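# Stow spice shaker and pepper bottle, close left cabinet door

## Task

Place the spice shaker and the pepper bottle upright inside the cabinet above the worktop, then close that cabinet's left door, and finish with neither arm in contact with the door.

## Robot and tools

ROBOT. Two arms, left_arm and right_arm, each with six joints and a parallel gripper. The scene frame has its origin at table-top height midway between the nominal bases, +z up, +x reaching out over the table, and left_arm on the +y side (arm names do not match image sides). Calibrated bases: left_arm at (-0.035, +0.315, 0) m, right_arm at (-0.016, -0.321, 0) m, both turned only very slightly about z, with up being +z in each base frame. Hand positions, hand orientations and wrist-camera poses are reported in the owning arm's base frame; the table uses the scene frame. end_effector_position is the spot between the finger pads, roughly 1 cm short of the fingertips; the fingers point along the gripper's +z and close along its y. Reported hand poses can be off by a few centimetres, more when stretched far.

ROW LAYOUT. Every row holds 14 numbers in [-1, 1]: seven for left_arm, then seven for right_arm, always both arms. Each arm's seven are, in this order only: waist, elbow, wrist yaw, shoulder, wrist pitch, wrist roll, then gripper opening. The six joint numbers are scaled offsets, not poses: they are added to that arm's Joint targets as they stand when the action (or the move) begins, not to the previous row. Scale, per 1.0: waist 1.264 rad, shoulder 1.32, elbow 1.276, wrist pitch 1.83, wrist yaw 6.358, wrist roll 7.625. So zeros hold an arm where it is commanded, and sending the same nonzero offset twice moves it twice. Joint ranges in radians: waist -2.880..2.880, shoulder 0.000..3.142, elbow 0.000..3.019, wrist pitch -1.693..1.571, wrist yaw -1.571..1.571, wrist roll -2.094..2.094; real ends may differ by up to 0.084 rad, and a request more than 0.084 rad beyond an end gets the action rejected for both arms. The opening number is absolute: +1 fully open (pad gap 0.094 m), -1 shut. Between the extremes the fingers go to where grip_measured equals your number. To keep a gripper unchanged, resend its current command; 0 means half-open, not 'no change'.

TOOLS.
execute_actions(actions, cameras): actions is a list of actions; each action is a list of 1 to 15 rows, one row per 1/30 s step, the last row held until 15 steps pass. An empty list just reports state and images. cameras picks images: omitted/null/["all"] for all, [] for none; names are cam_left_wrist and cam_right_wrist (896x504 each).
move(target, speed, blend, opening_speed, blocking, cameras): target is one 14-number row or a list of up to 15 rows, every row an offset from the same starting Joint targets. All joints travel together, so hands trace curves, and nothing is avoided. speed is the rad/s top speed of the joint with the farthest to go, 0.01 to 2, default 0.5, one value or one per target. blend (rad) rounds corners between listed targets; 0 stops at each. opening_speed, at least 0.2 per second on the -1..+1 scale, ramps finger commands; use a low value for squeezable items. blocking=false returns after about 0.5 s while motion continues. Finger values of later targets are applied only after the arms come to rest there.
wait(seconds): 0 to 10 s, arms hold their last command; a running move keeps going.
stop(): brakes a running move; needs stopping distance.
zoom_image(camera, region): camera is cam_left_wrist or cam_right_wrist; region [x0, y0, x1, y1] in pixels, top-left origin, at most 504 x 504.
finished_scene(scene): closes the current scene (give its number); irreversible, so call it only once the goal holds.

RESULTS. Joint positions and Joint velocities list each arm's joints in the row order above (rad, rad/s) followed by the pad gap (m). Joint targets are the base that your next offsets add to. grip_measured is the finger opening on the command scale; with nothing held it may read up to about 1.6 mm wide, and on a squeezed part reads somewhat narrower than the part. Joint torques follow the position order, include the arm's own weight, carry offsets and noise, and numbers 2 and 5 wrap around at ±28 N m. 'joint sent to its limit' means a joint was stopped at its end. 'joint command not followed' means the clearance check altered that arm's targets. The move line reports done, off_target (rest with a joint over 0.035 rad away), moving, held or fault, plus the worst joint miss per arm; done does not prove absence of contact. MOTOR HOT appears from 85 °C; at 100 °C the arm goes limp for 30-60 s or longer.

LIMITS ON MOTION. Each joint's target may only lead its measured angle by a fixed amount per step (waist 0.264, shoulder 0.32, elbow 0.276, wrist pitch 0.33, wrist yaw 0.701, wrist roll 1.97 rad), and targets implying a hand jump over 110 mm are pulled back, so big changes need several actions; tiny ones may not start.

CAUTIONS. Do not let either item fall or leave it off the table. Close gently, then open well above grip_measured to release, and never let go of something still moving. Touch the door and objects slowly; faster moves and targets far past the contact hit and press harder. Keep the two arms from colliding. If an arm is pushing or was dragged, command its targets back past its measured positions. Avoid holding loads or stretched poses for long, which heats motors. Occasional external tugs or shoves may disturb held or loose items. After shutting the left door, back away so no part of the robot touches it.

Each tool is called as name(argument=value, ...) on one line, values as JSON.

## Session

execute_actions(actions=[])

Scene clock: 0.00 s.
left_arm: end_effector_position=(+0.1589, -0.4255, +0.3519) grip_measured=+1.000 end_effector_quat_wxyz=(+0.687, +0.167, +0.707, +0.018) | right_arm: end_effector_position=(+0.4637, -0.0246, +0.1281) grip_measured=+1.000 end_effector_quat_wxyz=(-0.025, -0.157, +0.987, +0.010)
Joint names: [waist, elbow, wrist yaw, shoulder, wrist pitch, wrist roll]
Joint positions: left_arm=[-1.593 0.89 -1.379 1.231 0.051 -0.026 0.094] | right_arm=[-0.056 1.3 -0.01 1.646 -1.278 -0.37 0.094]
Joint velocities: within noise
Joint torques (N m): no reading
Motor temperatures (°C): left_arm=[27 28 23 31 26 23 25] | right_arm=[23 27 26 25 26 22 25]
Heat: left arm: hottest shoulder 31 °C; right arm: hottest elbow 27 °C.
Joint targets: left_arm=[-1.593 0.910 -1.379 1.235 0.053 -0.026] | right_arm=[-0.056 1.326 -0.010 1.642 -1.277 -0.370]
Tool commands: left_gripper/opening=+1.0 right_gripper/opening=+1.0
camera_calibration:
cam_left_wrist: T_world_to_cam=[[-0.28155, -0.953748, -0.105329, -0.338955], [-0.674843, 0.274851, -0.684867, 0.486259], [0.682141, -0.121744, -0.721015, 0.218509], [0, 0, 0, 1]] pos_world=[0.083662, -0.430324, 0.454869]
cam_right_wrist: T_world_to_cam=[[0.427681, -0.903597, 0.0245287, -0.234755], [-0.63658, -0.281813, 0.717877, 0.2161], [-0.641759, -0.322637, -0.695738, 0.505334], [0, 0, 0, 1]] pos_world=[0.562268, 0.0118158, 0.202205]

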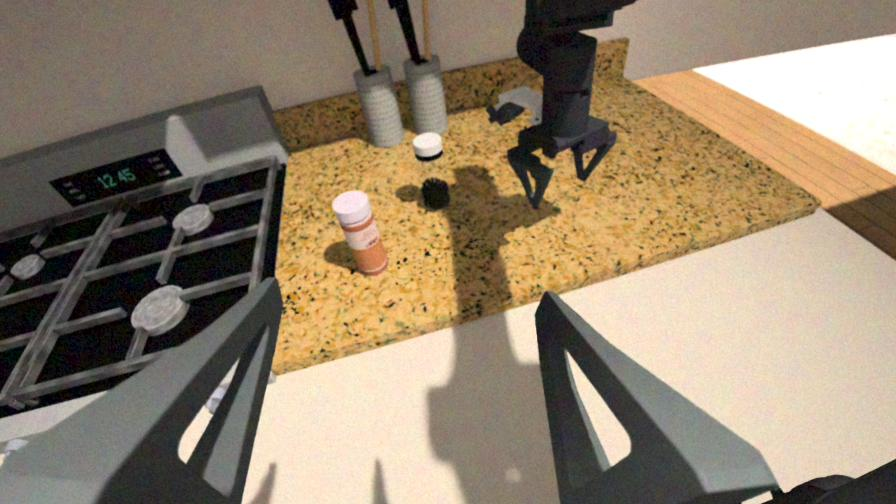

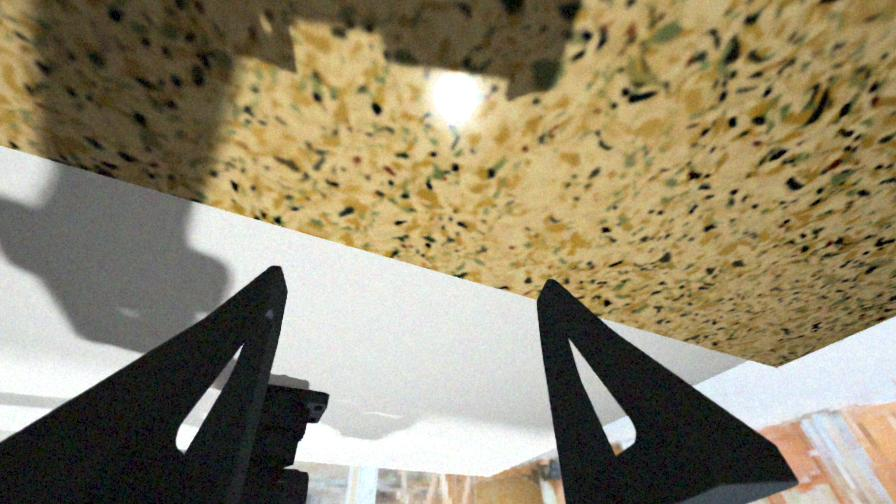

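zoom_image(camera="cam_left_wrist", region=[320, 120, 480, 300])

Scaled by 2.800 from the camera's 896x504 image, which has a finer 1280x720 frame.

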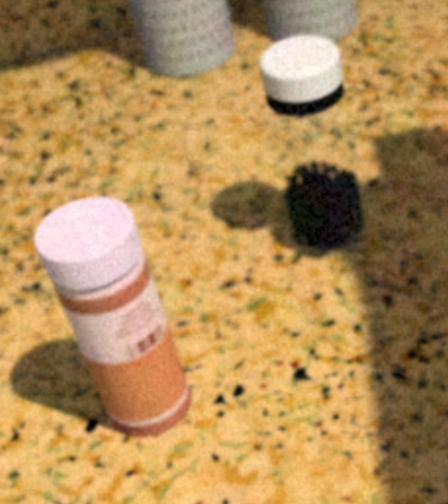

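move(target=[0.99,0.0705,0.2169,-0.0265,0.0530,0.0034,-0.9, 0.1566,0.1599,0.0016,-0.3167,0.5661,0.0485,0.0], speed=1.2, cameras=["cam_right_wrist"])

Scene clock: 4.70 s.
left_arm: end_effector_position=(+0.5319, -0.1888, +0.3784) grip_measured=-0.897 end_effector_quat_wxyz=(+0.651, +0.123, +0.740, -0.114) | right_arm: end_effector_position=(+0.5703, +0.0729, +0.6030) grip_measured=+0.003 end_effector_quat_wxyz=(+0.704, -0.050, +0.708, +0.042)
Joint positions: left_arm=[-0.341 0.947 -0.002 1.21 0.135 -0.009 0.005] | right_arm=[0.127 1.479 -0.003 1.229 -0.257 -0.01 0.047]
Joint torques (N m): left_arm=[1.14 15.12 0.07 -7.65 2.17 0.23] | right_arm=[1.32 16.13 0.11 -9.76 2.4 0.21]
Joint targets: left_arm=[-0.342 0.999 0.000 1.200 0.150 0.000] | right_arm=[0.142 1.530 0.000 1.224 -0.241 -0.001]
move: off_target (left_arm, right_arm); left_arm: the elbow is farthest, 0.053 rad from its target; right_arm: the elbow is farthest, 0.051 rad from its target
camera_calibration:
cam_right_wrist: T_world_to_cam=[[0.0716752, -0.988126, 0.1359, -0.06178], [-0.678424, -0.148176, -0.719573, 0.851437], [0.731166, -0.0406225, -0.680989, 0.123119], [0, 0, 0, 1]]
Images, in order: cam_right_wrist.

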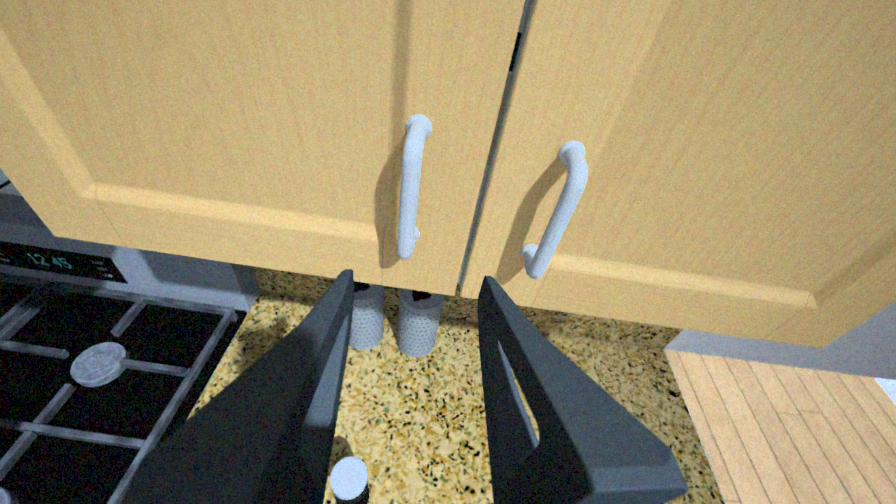

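move(target=[[0.3497,0,0,0,0,0,-0.9, 0.0079,0.1434,0,0.1915,0.0358,0,0.0],[0.3497,0,0,0,0,0,-0.9, 0.0079,0.1434,0,0.1915,0.0358,0,-0.95],[0.3497,0,0,0,0,0,-0.9, 0.0492,0.0020,0.0179,0.0858,0.0348,0,-0.95],[0.3497,0,0,0,0,0,-0.9, 0.1232,-0.0669,0.0408,0.0117,0.0267,0,-0.95],[0.3497,0,0,0,0,0,-0.9, 0.2235,-0.1095,0.0687,-0.0388,0.0172,0,-0.95],[0.3497,0,0,0,0,0,-0.9, 0.3399,-0.1257,0.1000,-0.0591,0.0139,0,-0.95],[0.3497,0,0,0,0,0,-0.9, 0.4595,-0.0915,0.1321,-0.0335,0.0161,0,-0.95],[0.3497,0,0,0,0,0,-0.9, 0.5660,-0.0334,0.1615,0.0144,0.0255,0,-0.95],[0.3497,0,0,0,0,0,-0.9, 0.6631,0.0553,0.1906,0.1073,0.0323,0,-0.5],[0.3497,0,0,0,0,0,-0.9, 0.7888,-0.0578,0.2025,0.0203,0.0222,0,-0.5]], speed=[0.4,0.25,0.4,0.5,0.5,0.5,0.5,0.5,0.5,0.4], blend=[0,0,0.05,0.05,0.05,0.05,0.05,0.05,0,0], opening_speed=1.5)

Scene clock: 14.73 s.
left_arm: end_effector_position=(+0.5618, +0.0551, +0.3784) grip_measured=-0.897 end_effector_quat_wxyz=(+0.660, -0.040, +0.749, +0.030) | right_arm: end_effector_position=(+0.3485, +0.3552, +0.5845) grip_measured=-0.503 end_effector_quat_wxyz=(+0.705, +0.054, +0.705, -0.053)
Joint positions: left_arm=[0.098 0.947 -0.001 1.21 0.135 -0.008 0.005] | right_arm=[1.134 1.455 1.285 1.263 -0.195 0.005 0.023]
Joint torques (N m): left_arm=[1.44 15.16 0.05 -7.77 2.17 0.2] | right_arm=[0.38 11.26 0.11 -10.87 1.28 0.05]
Joint targets: left_arm=[0.100 0.999 0.000 1.200 0.150 0.000] | right_arm=[1.139 1.456 1.288 1.251 -0.200 -0.001]
move: off_target (left_arm); target 2's new numbers were sent with right_arm's elbow 0.061 rad from that target; target 9's new numbers were sent with right_arm's elbow 0.060 rad from that target; left_arm: the elbow is farthest, 0.052 rad from its target
camera_calibration:
cam_left_wrist: T_world_to_cam=[[0.0433775, -0.985395, 0.164665, -0.0473857], [-0.755519, -0.140198, -0.63995, 0.695337], [0.65369, -0.0966483, -0.750566, 0.0470983], [0, 0, 0, 1]]
cam_right_wrist: T_world_to_cam=[[-0.206668, -0.970615, 0.123266, 0.333705], [-0.687584, 0.0544497, -0.72406, 0.66331], [0.696072, -0.234395, -0.678633, 0.36387], [0, 0, 0, 1]]

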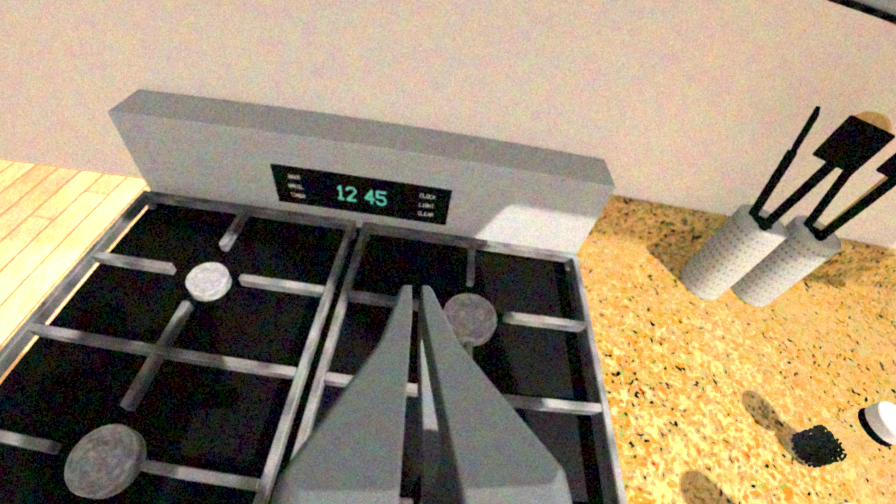

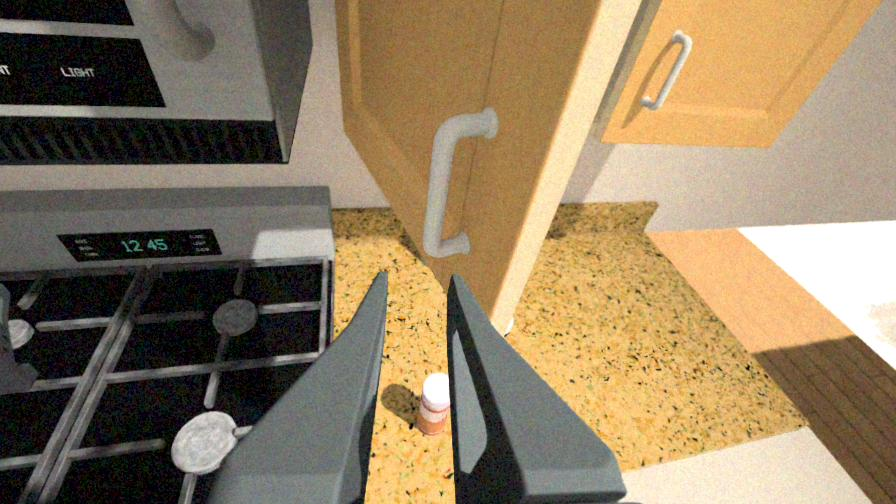

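zoom_image(camera="cam_right_wrist", region=[380, 290, 540, 450])

Scaled by 3.150 from the camera's 896x504 image, which has a finer 1280x720 frame.

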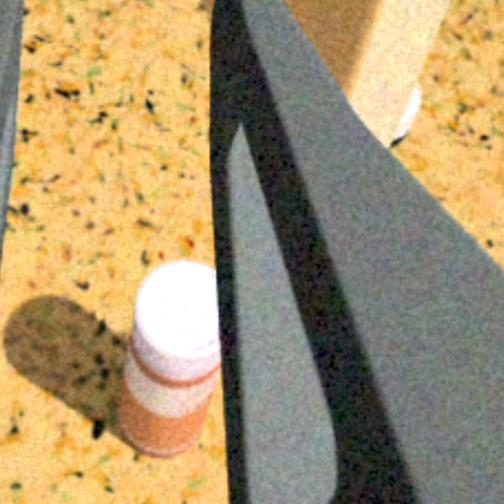

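move(target=[[0,0,0,0,0,0,-0.9, -0.0348,-0.5024,-0.0539,-0.0841,0.2978,0,1.0],[0,0,0,0,0,0,-0.9, -0.5301,-0.7868,-0.2026,0.0500,0.5279,0,1.0],[0,0,0,0,0,0,-0.9, -0.5301,-0.5674,-0.2026,0.5634,0.7698,0,-0.2],[0,0,0,0,0,0,-0.9, -0.5301,-0.5768,-0.2026,0.2030,0.5148,0,-0.2]], speed=[0.9,1.0,0.6,0.5], blend=[0.1,0.05,0,0], opening_speed=1.5, cameras=["cam_right_wrist"])

Scene clock: 22.83 s.
left_arm: end_effector_position=(+0.5618, +0.0551, +0.3784) grip_measured=-0.897 end_effector_quat_wxyz=(+0.660, -0.040, +0.749, +0.030) | right_arm: end_effector_position=(+0.5132, +0.2678, +0.2066) grip_measured=-0.004 end_effector_quat_wxyz=(+0.655, -0.174, +0.717, +0.162)
Joint positions: left_arm=[0.098 0.947 -0.001 1.21 0.135 -0.008 0.005] | right_arm=[0.482 0.704 0.002 1.537 0.743 0.005 0.047]
Joint torques (N m): left_arm=[1.55 15.16 0.05 -7.59 2.18 0.23] | right_arm=[-1.26 10.13 -0.08 -12.69 1.99 0.03]
Motor temperatures (°C): left_arm=[27 33 23 31 26 23 25] | right_arm=[23 30 26 26 26 22 25]
Joint targets: left_arm=[0.100 0.999 0.000 1.200 0.150 0.000] | right_arm=[0.469 0.720 0.000 1.519 0.742 -0.001]
move: off_target (left_arm); left_arm: the elbow is farthest, 0.052 rad from its target
camera_calibration:
cam_right_wrist: T_world_to_cam=[[0.416221, -0.900587, 0.125314, -0.00939046], [-0.642413, -0.388796, -0.660412, 0.590065], [0.643479, 0.194374, -0.740374, -0.102792], [0, 0, 0, 1]]
Images, in order: cam_right_wrist.

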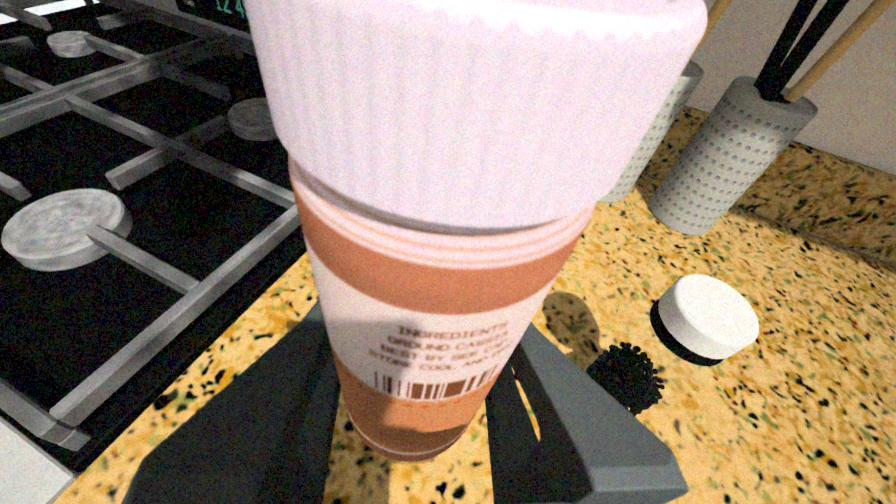

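move(target=[[-0.2,0.02,0,-0.03,0.03,0,-0.9, -0.1139,0.1215,0,-0.1356,-0.1781,0,-0.2],[-0.4960,0.0459,0,-0.0742,0.0874,0,-0.9, -0.1179,0.6097,0,-0.1848,-0.5486,0,-0.2]], speed=[0.6,0.75], blend=[0.08,0])

Scene clock: 26.43 s.
left_arm: end_effector_position=(+0.4644, -0.2677, +0.5065) grip_measured=-0.897 end_effector_quat_wxyz=(+0.744, +0.162, +0.616, -0.202) | right_arm: end_effector_position=(+0.5695, +0.1970, +0.5441) grip_measured=-0.004 end_effector_quat_wxyz=(+0.658, -0.122, +0.734, +0.112)
Joint positions: left_arm=[-0.522 1.006 0 1.111 0.296 -0.008 0.005] | right_arm=[0.334 1.438 0.001 1.286 -0.261 0.005 0.047]
Joint torques (N m): left_arm=[0.79 15.3 0.02 -6.53 1.98 0.22] | right_arm=[-1.32 17.44 -0.11 -11.87 1.78 0.07]
Joint targets: left_arm=[-0.527 1.058 0.000 1.102 0.309 0.000] | right_arm=[0.320 1.498 -0.001 1.275 -0.262 -0.001]
move: off_target (left_arm, right_arm); left_arm: the elbow is farthest, 0.052 rad from its target; right_arm: the elbow is farthest, 0.060 rad from its target
camera_calibration:
cam_left_wrist: T_world_to_cam=[[-0.580364, -0.802307, 0.139576, -0.0308798], [-0.489512, 0.206722, -0.847139, 0.732795], [0.650812, -0.559973, -0.512713, -0.067476], [0, 0, 0, 1]]
cam_right_wrist: T_world_to_cam=[[0.281487, -0.951233, 0.126182, -0.0526108], [-0.704393, -0.294135, -0.645999, 0.830488], [0.65161, 0.0929588, -0.752837, 0.146776], [0, 0, 0, 1]]

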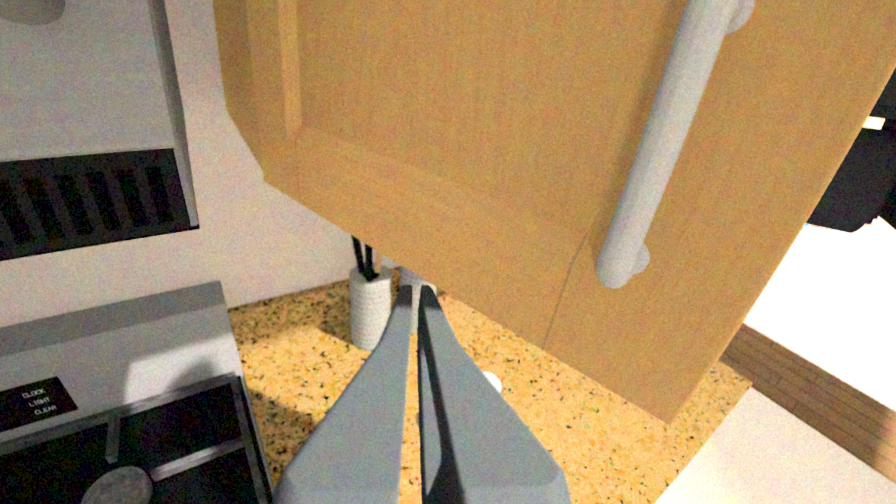

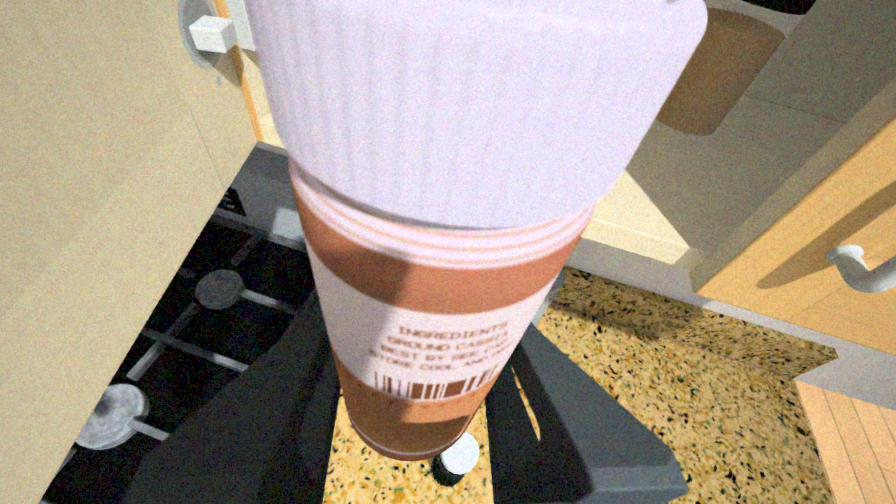

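zoom_image(camera="cam_right_wrist", region=[540, 120, 860, 360])

Scaled by 1.575 from the camera's 896x504 image, which has a finer 1280x720 frame.

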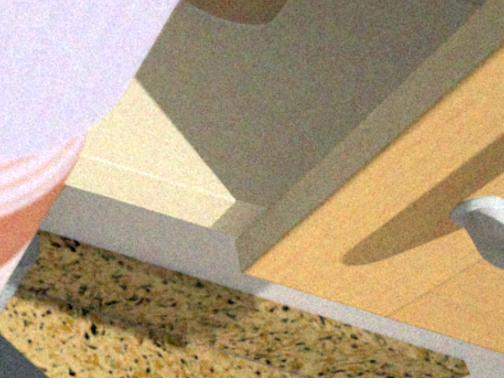

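move(target=[[0,0,0,0,0,0,-0.9, 0,0.2530,0,0.2505,0,0,-0.2],[0,0,0,0,0,0,-0.9, 0,0.5551,0,0.4679,-0.0528,0,-0.2]], speed=[0.45,0.35], blend=[0.05,0], cameras=["cam_right_wrist"])

Scene clock: 30.97 s.
left_arm: end_effector_position=(+0.4644, -0.2677, +0.5065) grip_measured=-0.897 end_effector_quat_wxyz=(+0.744, +0.162, +0.616, -0.202) | right_arm: end_effector_position=(+0.7725, +0.2683, +0.5388) grip_measured=-0.004 end_effector_quat_wxyz=(+0.659, -0.123, +0.733, +0.114)
Joint positions: left_arm=[-0.522 1.006 0 1.111 0.296 -0.008 0.005] | right_arm=[0.334 2.136 -0.003 1.884 -0.358 0.005 0.047]
Joint torques (N m): left_arm=[0.85 15.28 0.01 -6.3 1.98 0.22] | right_arm=[-0.79 17.94 0.12 -19.14 1.87 0.05]
Heat: left arm: hottest elbow 36 °C; right arm: hottest elbow 33 °C.
Joint targets: left_arm=[-0.527 1.058 0.000 1.102 0.309 0.000] | right_arm=[0.320 2.207 -0.001 1.893 -0.359 -0.001]
move: off_target (left_arm, right_arm); left_arm: the elbow is farthest, 0.052 rad from its target; right_arm: the elbow is farthest, 0.070 rad from its target
camera_calibration:
cam_right_wrist: T_world_to_cam=[[0.285494, -0.950167, 0.125203, -0.0440997], [-0.701614, -0.296208, -0.648073, 0.990514], [0.652863, 0.0971769, -0.751216, 0.000870964], [0, 0, 0, 1]]
Images, in order: cam_right_wrist.

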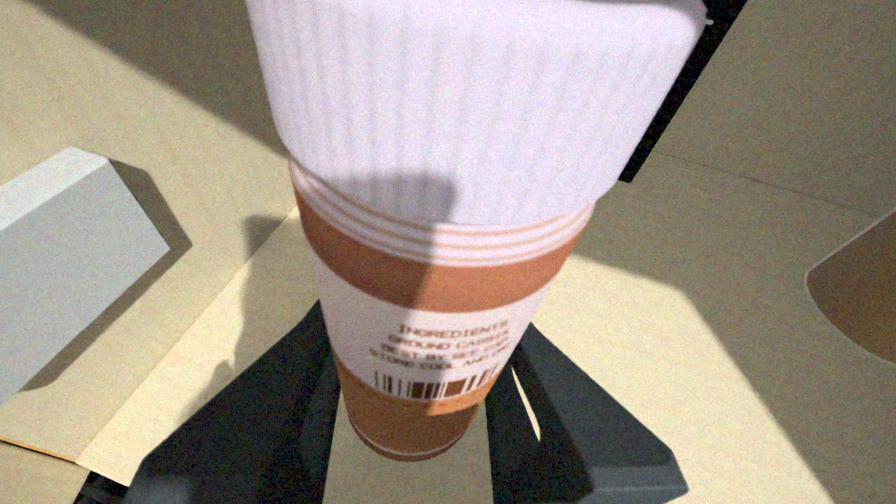

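move(target=[0,0,0,0,0,0,-0.9, 0,0,0,0.0284,0.0314,0,-0.2], speed=0.06, cameras=["cam_right_wrist"])

Scene clock: 32.60 s.
left_arm: end_effector_position=(+0.4644, -0.2677, +0.5065) grip_measured=-0.897 end_effector_quat_wxyz=(+0.744, +0.162, +0.616, -0.202) | right_arm: end_effector_position=(+0.7823, +0.2717, +0.5329) grip_measured=-0.004 end_effector_quat_wxyz=(+0.666, -0.122, +0.727, +0.115)
Joint positions: left_arm=[-0.522 1.006 0 1.111 0.296 -0.008 0.005] | right_arm=[0.334 2.144 -0.003 1.909 -0.321 0.005 0.047]
Joint torques (N m): left_arm=[0.67 15.25 0 -6.36 2.04 0.21] | right_arm=[-0.5 17.32 0.12 -18.02 2.76 0.02]
Joint targets: left_arm=[-0.527 1.058 0.000 1.102 0.309 0.000] | right_arm=[0.320 2.207 -0.001 1.930 -0.301 -0.001]
move: off_target (left_arm, right_arm); left_arm: the elbow is farthest, 0.052 rad from its target; right_arm: the elbow is farthest, 0.063 rad from its target
camera_calibration:
cam_right_wrist: T_world_to_cam=[[0.283111, -0.950994, 0.124329, -0.0403742], [-0.68909, -0.29186, -0.663304, 0.991731], [0.667085, 0.102114, -0.73795, -0.0298151], [0, 0, 0, 1]]
Images, in order: cam_right_wrist.

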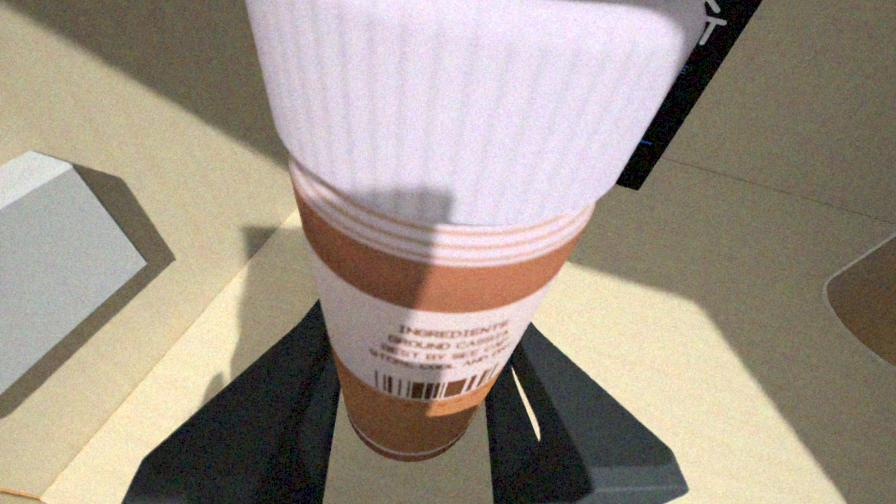

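move(target=[[0,0,0,0,0,0,-0.9, 0,0,0,0,0,0,0.25],[0,0,0,0,0,0,-0.9, 0,-0.0462,0,-0.0341,-0.0109,0,0.25],[0,0,0,0,0,0,-0.9, 0,-0.4075,0,-0.3114,0.0322,0,0.25],[0,0,0,0,0,0,-0.9, -0.02,-0.6246,0,-0.5356,0.0104,0,0.25],[0,0,0,0,0,0,-0.9, -0.1187,-1.0,0,-0.5490,0.4148,0,1.0]], speed=[0.3,0.25,0.5,0.6,0.9], blend=[0,0.02,0.03,0.08,0], opening_speed=1.5, cameras=["cam_right_wrist"])

Scene clock: 38.37 s.
left_arm: end_effector_position=(+0.4644, -0.2677, +0.5065) grip_measured=-0.897 end_effector_quat_wxyz=(+0.744, +0.162, +0.616, -0.202) | right_arm: end_effector_position=(+0.5516, +0.1029, +0.4417) grip_measured=+0.996 end_effector_quat_wxyz=(+0.758, -0.060, +0.646, +0.072)
Joint positions: left_arm=[-0.522 1.006 0 1.111 0.296 -0.008 0.005] | right_arm=[0.184 0.928 -0.003 1.209 0.44 0.001 0.094]
Joint torques (N m): left_arm=[0.79 15.25 0.03 -6.42 2 0.22] | right_arm=[-0.56 11.64 0.15 -9.93 2.43 0.06]
Motor temperatures (°C): left_arm=[27 38 23 31 26 23 25] | right_arm=[23 34 26 27 26 22 25]
Joint targets: left_arm=[-0.527 1.058 0.000 1.102 0.309 0.000] | right_arm=[0.170 0.930 0.000 1.205 0.458 -0.001]
move: off_target (left_arm); left_arm: the elbow is farthest, 0.052 rad from its target
camera_calibration:
cam_right_wrist: T_world_to_cam=[[0.108888, -0.987545, 0.113574, -0.0196422], [-0.544455, -0.154841, -0.824375, 0.700262], [0.831693, 0.0279284, -0.554533, -0.0901838], [0, 0, 0, 1]]
Images, in order: cam_right_wrist.

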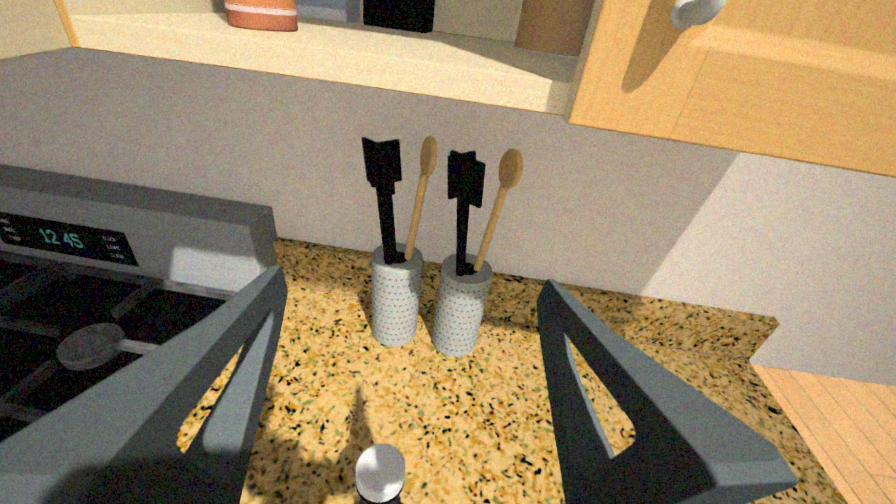

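move(target=[[0,0,0,0,0,0,-0.9, 0.0400,-0.2586,0,0.1992,0.1689,0,1.0],[0,0,0,0,0,0,-0.9, 0.0400,-0.0259,0,0.6432,0.3527,0,-0.12],[0,0,0,0,0,0,-0.9, 0.0400,-0.1199,0,0.2534,0.1120,0,-0.12],[0,0,0,0,0,0,-0.9, 0.0400,0.4420,0,0.0523,-0.3907,0,-0.12]], speed=[0.8,0.6,0.6,0.75], blend=[0.05,0,0.08,0], opening_speed=1.5, cameras=["cam_right_wrist"])

Scene clock: 46.03 s.
left_arm: end_effector_position=(+0.4644, -0.2677, +0.5065) grip_measured=-0.897 end_effector_quat_wxyz=(+0.744, +0.162, +0.616, -0.202) | right_arm: end_effector_position=(+0.5961, +0.1258, +0.5227) grip_measured=+0.073 end_effector_quat_wxyz=(+0.650, -0.079, +0.752, +0.069)
Joint positions: left_arm=[-0.522 1.006 0 1.111 0.296 -0.008 0.005] | right_arm=[0.208 1.419 -0.003 1.301 -0.263 0 0.05]
Joint torques (N m): left_arm=[0.97 15.27 0.02 -6.59 2.03 0.21] | right_arm=[1.08 18.85 0.04 -13.57 2.07 0.11]
Joint targets: left_arm=[-0.527 1.058 0.000 1.102 0.309 0.000] | right_arm=[0.220 1.494 -0.001 1.275 -0.257 0.000]
move: off_target (left_arm, right_arm); left_arm: the elbow is farthest, 0.052 rad from its target; right_arm: the elbow is farthest, 0.075 rad from its target
camera_calibration:
cam_right_wrist: T_world_to_cam=[[0.168605, -0.97685, 0.131669, -0.0574895], [-0.756952, -0.213881, -0.617477, 0.820741], [0.631344, 0.00444261, -0.77549, 0.15495], [0, 0, 0, 1]]
Images, in order: cam_right_wrist.

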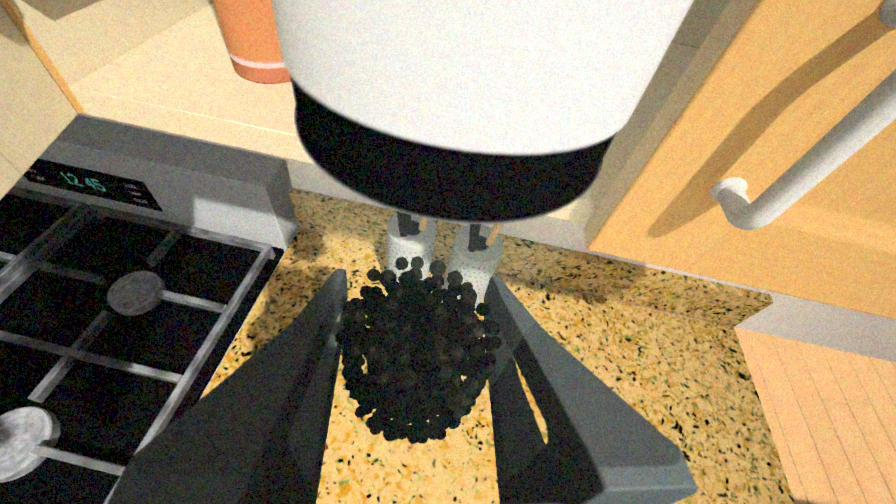

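move(target=[[0,0,0,0,0,0,-0.9, 0,0.0637,0,0.0417,-0.0027,0,-0.12],[0,0,0,0,0,0,-0.9, 0,0.2863,0,0.2440,-0.0131,0,-0.12],[0,0,0,0,0,0,-0.9, 0,0.5867,0,0.4623,-0.0640,0,-0.12]], speed=[0.3,0.45,0.35], blend=[0.01,0.04,0], cameras=["cam_right_wrist"])

Scene clock: 49.73 s.
left_arm: end_effector_position=(+0.4644, -0.2677, +0.5065) grip_measured=-0.897 end_effector_quat_wxyz=(+0.744, +0.162, +0.616, -0.202) | right_arm: end_effector_position=(+0.8003, +0.1689, +0.5445) grip_measured=+0.073 end_effector_quat_wxyz=(+0.664, -0.078, +0.740, +0.070)
Joint positions: left_arm=[-0.522 1.006 0 1.111 0.296 -0.008 0.005] | right_arm=[0.208 2.163 -0.003 1.891 -0.38 0 0.05]
Joint torques (N m): left_arm=[0.79 15.25 0.02 -6.48 2.02 0.21] | right_arm=[0.79 19.23 0.1 -21.07 2.45 0.11]
Heat: left arm: hottest elbow 41 °C; right arm: hottest elbow 36 °C.
Joint targets: left_arm=[-0.527 1.058 0.000 1.102 0.309 0.000] | right_arm=[0.220 2.243 -0.001 1.885 -0.374 0.000]
move: off_target (left_arm, right_arm); left_arm: the elbow is farthest, 0.052 rad from its target; right_arm: the elbow is farthest, 0.080 rad from its target
camera_calibration:
cam_right_wrist: T_world_to_cam=[[0.163864, -0.97785, 0.130224, -0.0479684], [-0.734075, -0.209055, -0.646088, 0.994435], [0.659001, 0.0102764, -0.752072, 0.00691667], [0, 0, 0, 1]]
Images, in order: cam_right_wrist.

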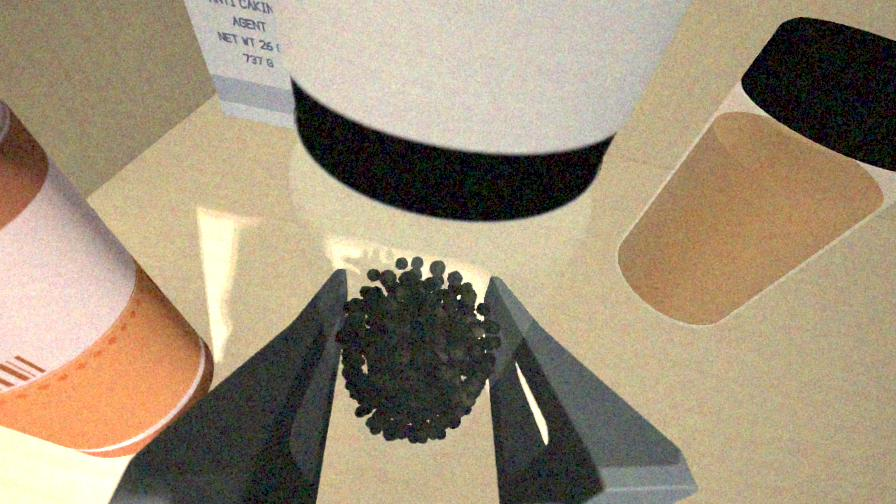

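move(target=[[0,0,0,0,0,0,-0.9, 0,0,0,0.0341,0.0317,0,-0.12],[0,0,0,0,0,0,-0.9, 0,0,0,0.0341,0.0317,0,0.35],[0,0,0,0,0,0,-0.9, 0,-0.0572,0,-0.0015,0.0197,0,0.35],[0,0,0,0,0,0,-0.9, 0,-0.4357,0,-0.2773,0.0721,0,0.35],[0,0,0,0,0,0,-0.9, 0,-0.6528,0,-0.5015,0.0503,0,0.35]], speed=[0.08,0.08,0.25,0.5,0.6], blend=[0,0,0.02,0.03,0], opening_speed=1.5, cameras=["cam_right_wrist"])

Scene clock: 55.10 s.
left_arm: end_effector_position=(+0.4644, -0.2677, +0.5065) grip_measured=-0.897 end_effector_quat_wxyz=(+0.744, +0.162, +0.616, -0.202) | right_arm: end_effector_position=(+0.5631, +0.1188, +0.5588) grip_measured=+0.347 end_effector_quat_wxyz=(+0.671, -0.077, +0.734, +0.071)
Joint positions: left_arm=[-0.522 1.006 0 1.111 0.296 -0.008 0.005] | right_arm=[0.208 1.407 -0.003 1.219 -0.276 0 0.063]
Joint torques (N m): left_arm=[0.79 15.25 0.02 -6.36 2.03 0.22] | right_arm=[1.26 12.1 0.07 -9.47 1.83 0.07]
Joint targets: left_arm=[-0.527 1.058 0.000 1.102 0.309 0.000] | right_arm=[0.220 1.410 -0.001 1.223 -0.282 0.000]
move: off_target (left_arm); target 2's new numbers were sent with right_arm's elbow 0.076 rad from that target; left_arm: the elbow is farthest, 0.052 rad from its target
camera_calibration:
cam_right_wrist: T_world_to_cam=[[0.161393, -0.978371, 0.129392, -0.0579631], [-0.721636, -0.206431, -0.660778, 0.819997], [0.673197, 0.0132708, -0.739344, 0.158988], [0, 0, 0, 1]]
Images, in order: cam_right_wrist.

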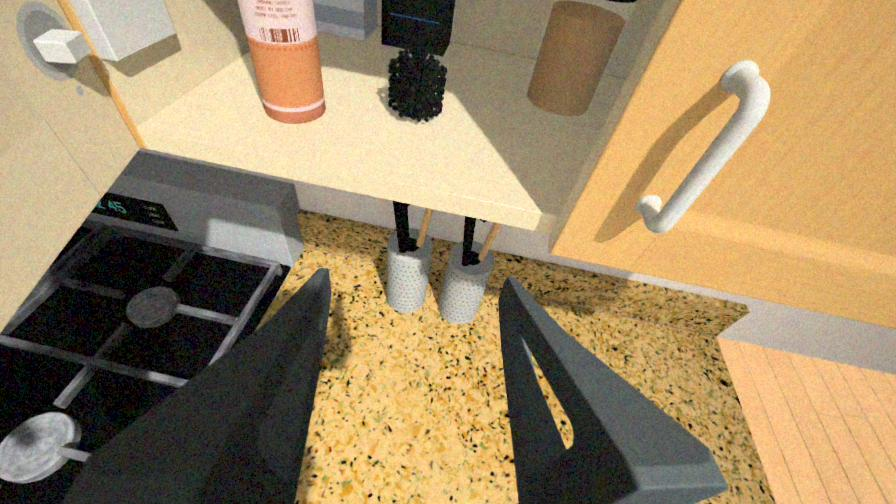

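move(target=[[-0.0340,0.0745,0,0.1000,0.0158,0,-0.9, -0.24,0.03,-0.05,-0.03,0.06,0,0.0],[-0.0696,0.1360,0,0.1699,0.0217,0,-0.9, -0.48,0.06,-0.09,-0.05,0.13,0,0.0],[-0.1021,0.2534,0,0.2870,0.0221,0,-0.9, -0.5301,0.09,-0.13,-0.0576,0.19,0,0.0],[-0.1122,0.4024,0,0.4131,0.0021,0,-0.9, -0.5301,0.1097,-0.1493,-0.0576,0.2197,0,0.0],[-0.0992,0.5762,0,0.5437,-0.0260,0,-0.9, -0.5301,0.1097,-0.1493,-0.0576,0.2197,0,0.0],[-0.0657,0.7738,0,0.6814,-0.0716,0,-0.9, -0.5301,0.1097,-0.1493,-0.0576,0.2197,0,0.0],[-0.0599,0.7933,0,0.7025,-0.0754,0,-0.9, -0.5301,0.1097,-0.1493,-0.0576,0.2197,0,0.0]], speed=[0.7,0.7,0.55,0.45,0.35,0.16,0.08], blend=0.03)

Scene clock: 61.30 s.
left_arm: end_effector_position=(+0.6780, -0.5060, +0.5377) grip_measured=-0.898 end_effector_quat_wxyz=(+0.746, +0.197, +0.584, -0.254) | right_arm: end_effector_position=(+0.4702, -0.0652, +0.7026) grip_measured=+0.003 end_effector_quat_wxyz=(+0.786, -0.272, +0.550, +0.078)
Joint positions: left_arm=[-0.638 2.01 0.015 1.952 0.185 -0.007 0.005] | right_arm=[-0.435 1.494 -0.946 1.163 0.104 0 0.047]
Joint torques (N m): left_arm=[4.19 16.05 -0.51 -11.52 0.91 0.18] | right_arm=[-0.38 15.97 0.12 -9.47 1.72 0.11]
Motor temperatures (°C): left_arm=[27 43 23 31 26 23 25] | right_arm=[23 37 26 28 26 22 25]
Joint targets: left_arm=[-0.602 2.070 0.000 2.030 0.171 0.000] | right_arm=[-0.449 1.550 -0.950 1.147 0.120 0.000]
move: off_target (left_arm, right_arm); blend cut to 0.0139 rad at target 6; left_arm: the shoulder is farthest, 0.077 rad from its target; right_arm: the elbow is farthest, 0.056 rad from its target
camera_calibration:
cam_left_wrist: T_world_to_cam=[[-0.685314, -0.716727, 0.129024, 0.0176185], [-0.420254, 0.244529, -0.873837, 0.899571], [0.594752, -0.653076, -0.468787, -0.356707], [0, 0, 0, 1]]
cam_right_wrist: T_world_to_cam=[[0.321216, -0.839823, 0.437626, -0.52425], [-0.26706, -0.523692, -0.808966, 0.679647], [0.90857, 0.142981, -0.392501, -0.0155507], [0, 0, 0, 1]]

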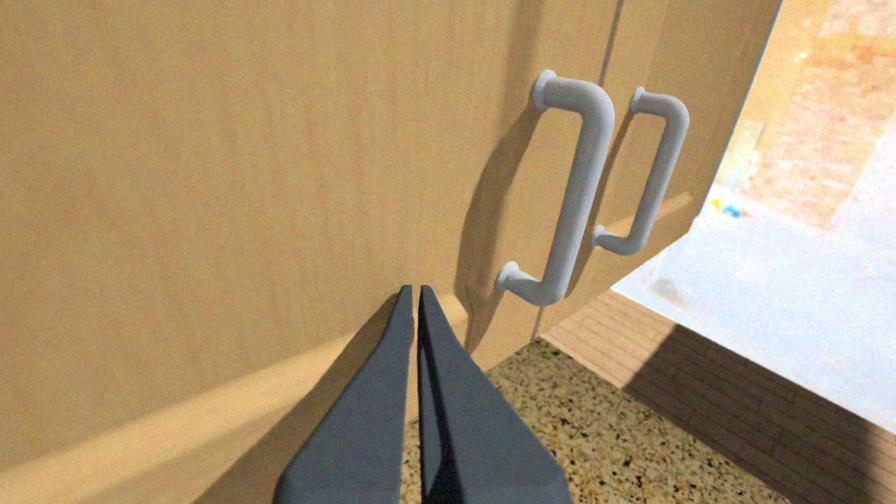

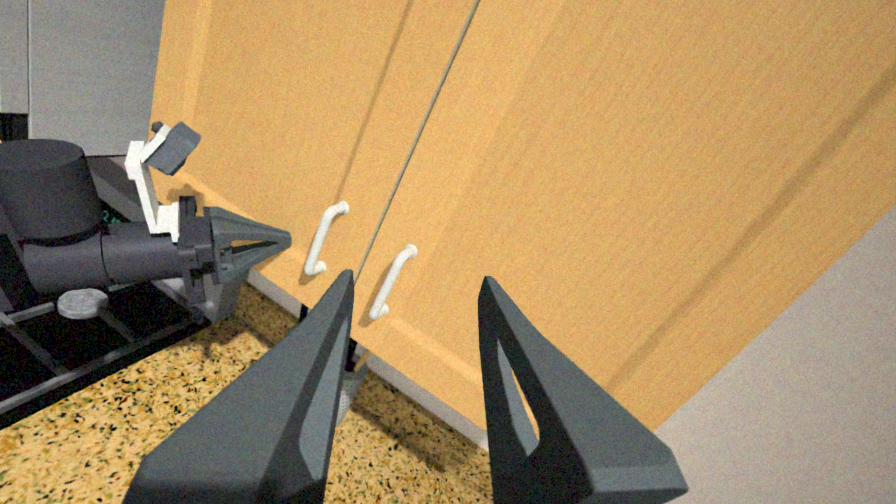

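move(target=[[-0.0245,-0.0509,0,-0.0818,0.0077,0,-0.9, 0,0,0,0,0,0,0],[-0.0340,-0.4271,0,-0.3030,0.0814,0,-0.9, 0,0,0,0,0,0,0]], speed=[0.25,0.7], blend=0.02)

Scene clock: 63.43 s.
left_arm: end_effector_position=(+0.5908, -0.4401, +0.5139) grip_measured=-0.898 end_effector_quat_wxyz=(+0.735, +0.197, +0.600, -0.247) | right_arm: end_effector_position=(+0.4701, -0.0651, +0.7026) grip_measured=+0.003 end_effector_quat_wxyz=(+0.786, -0.272, +0.550, +0.078)
Joint positions: left_arm=[-0.639 1.537 0.002 1.64 0.306 -0.007 0.005] | right_arm=[-0.435 1.494 -0.947 1.163 0.104 0 0.047]
Joint torques (N m): left_arm=[0.85 9.66 -0.05 -13.74 1.94 0.21] | right_arm=[-1.26 15.73 0.13 -9.47 1.72 0.15]
Joint targets: left_arm=[-0.645 1.525 0.000 1.629 0.320 0.000] | right_arm=[-0.449 1.550 -0.950 1.147 0.120 0.000]
move: off_target (right_arm); right_arm: the elbow is farthest, 0.056 rad from its target
camera_calibration:
cam_left_wrist: T_world_to_cam=[[-0.672827, -0.727114, 0.136418, -0.00752452], [-0.452053, 0.258111, -0.853831, 0.840446], [0.585621, -0.636148, -0.502358, -0.242823], [0, 0, 0, 1]]
cam_right_wrist: T_world_to_cam=[[0.321536, -0.839649, 0.437727, -0.524395], [-0.266933, -0.523902, -0.808872, 0.679511], [0.908494, 0.143238, -0.392583, -0.0154319], [0, 0, 0, 1]]

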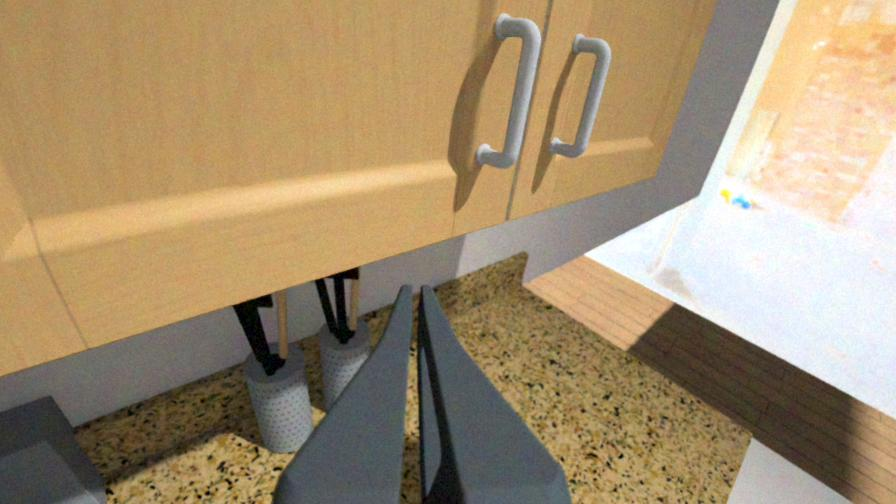

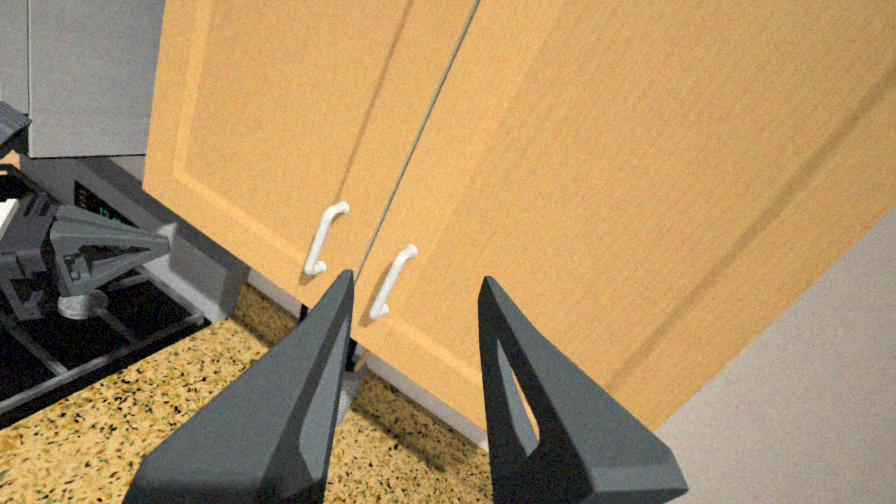

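finished_scene(scene=2)

The scene is finished: the task was done.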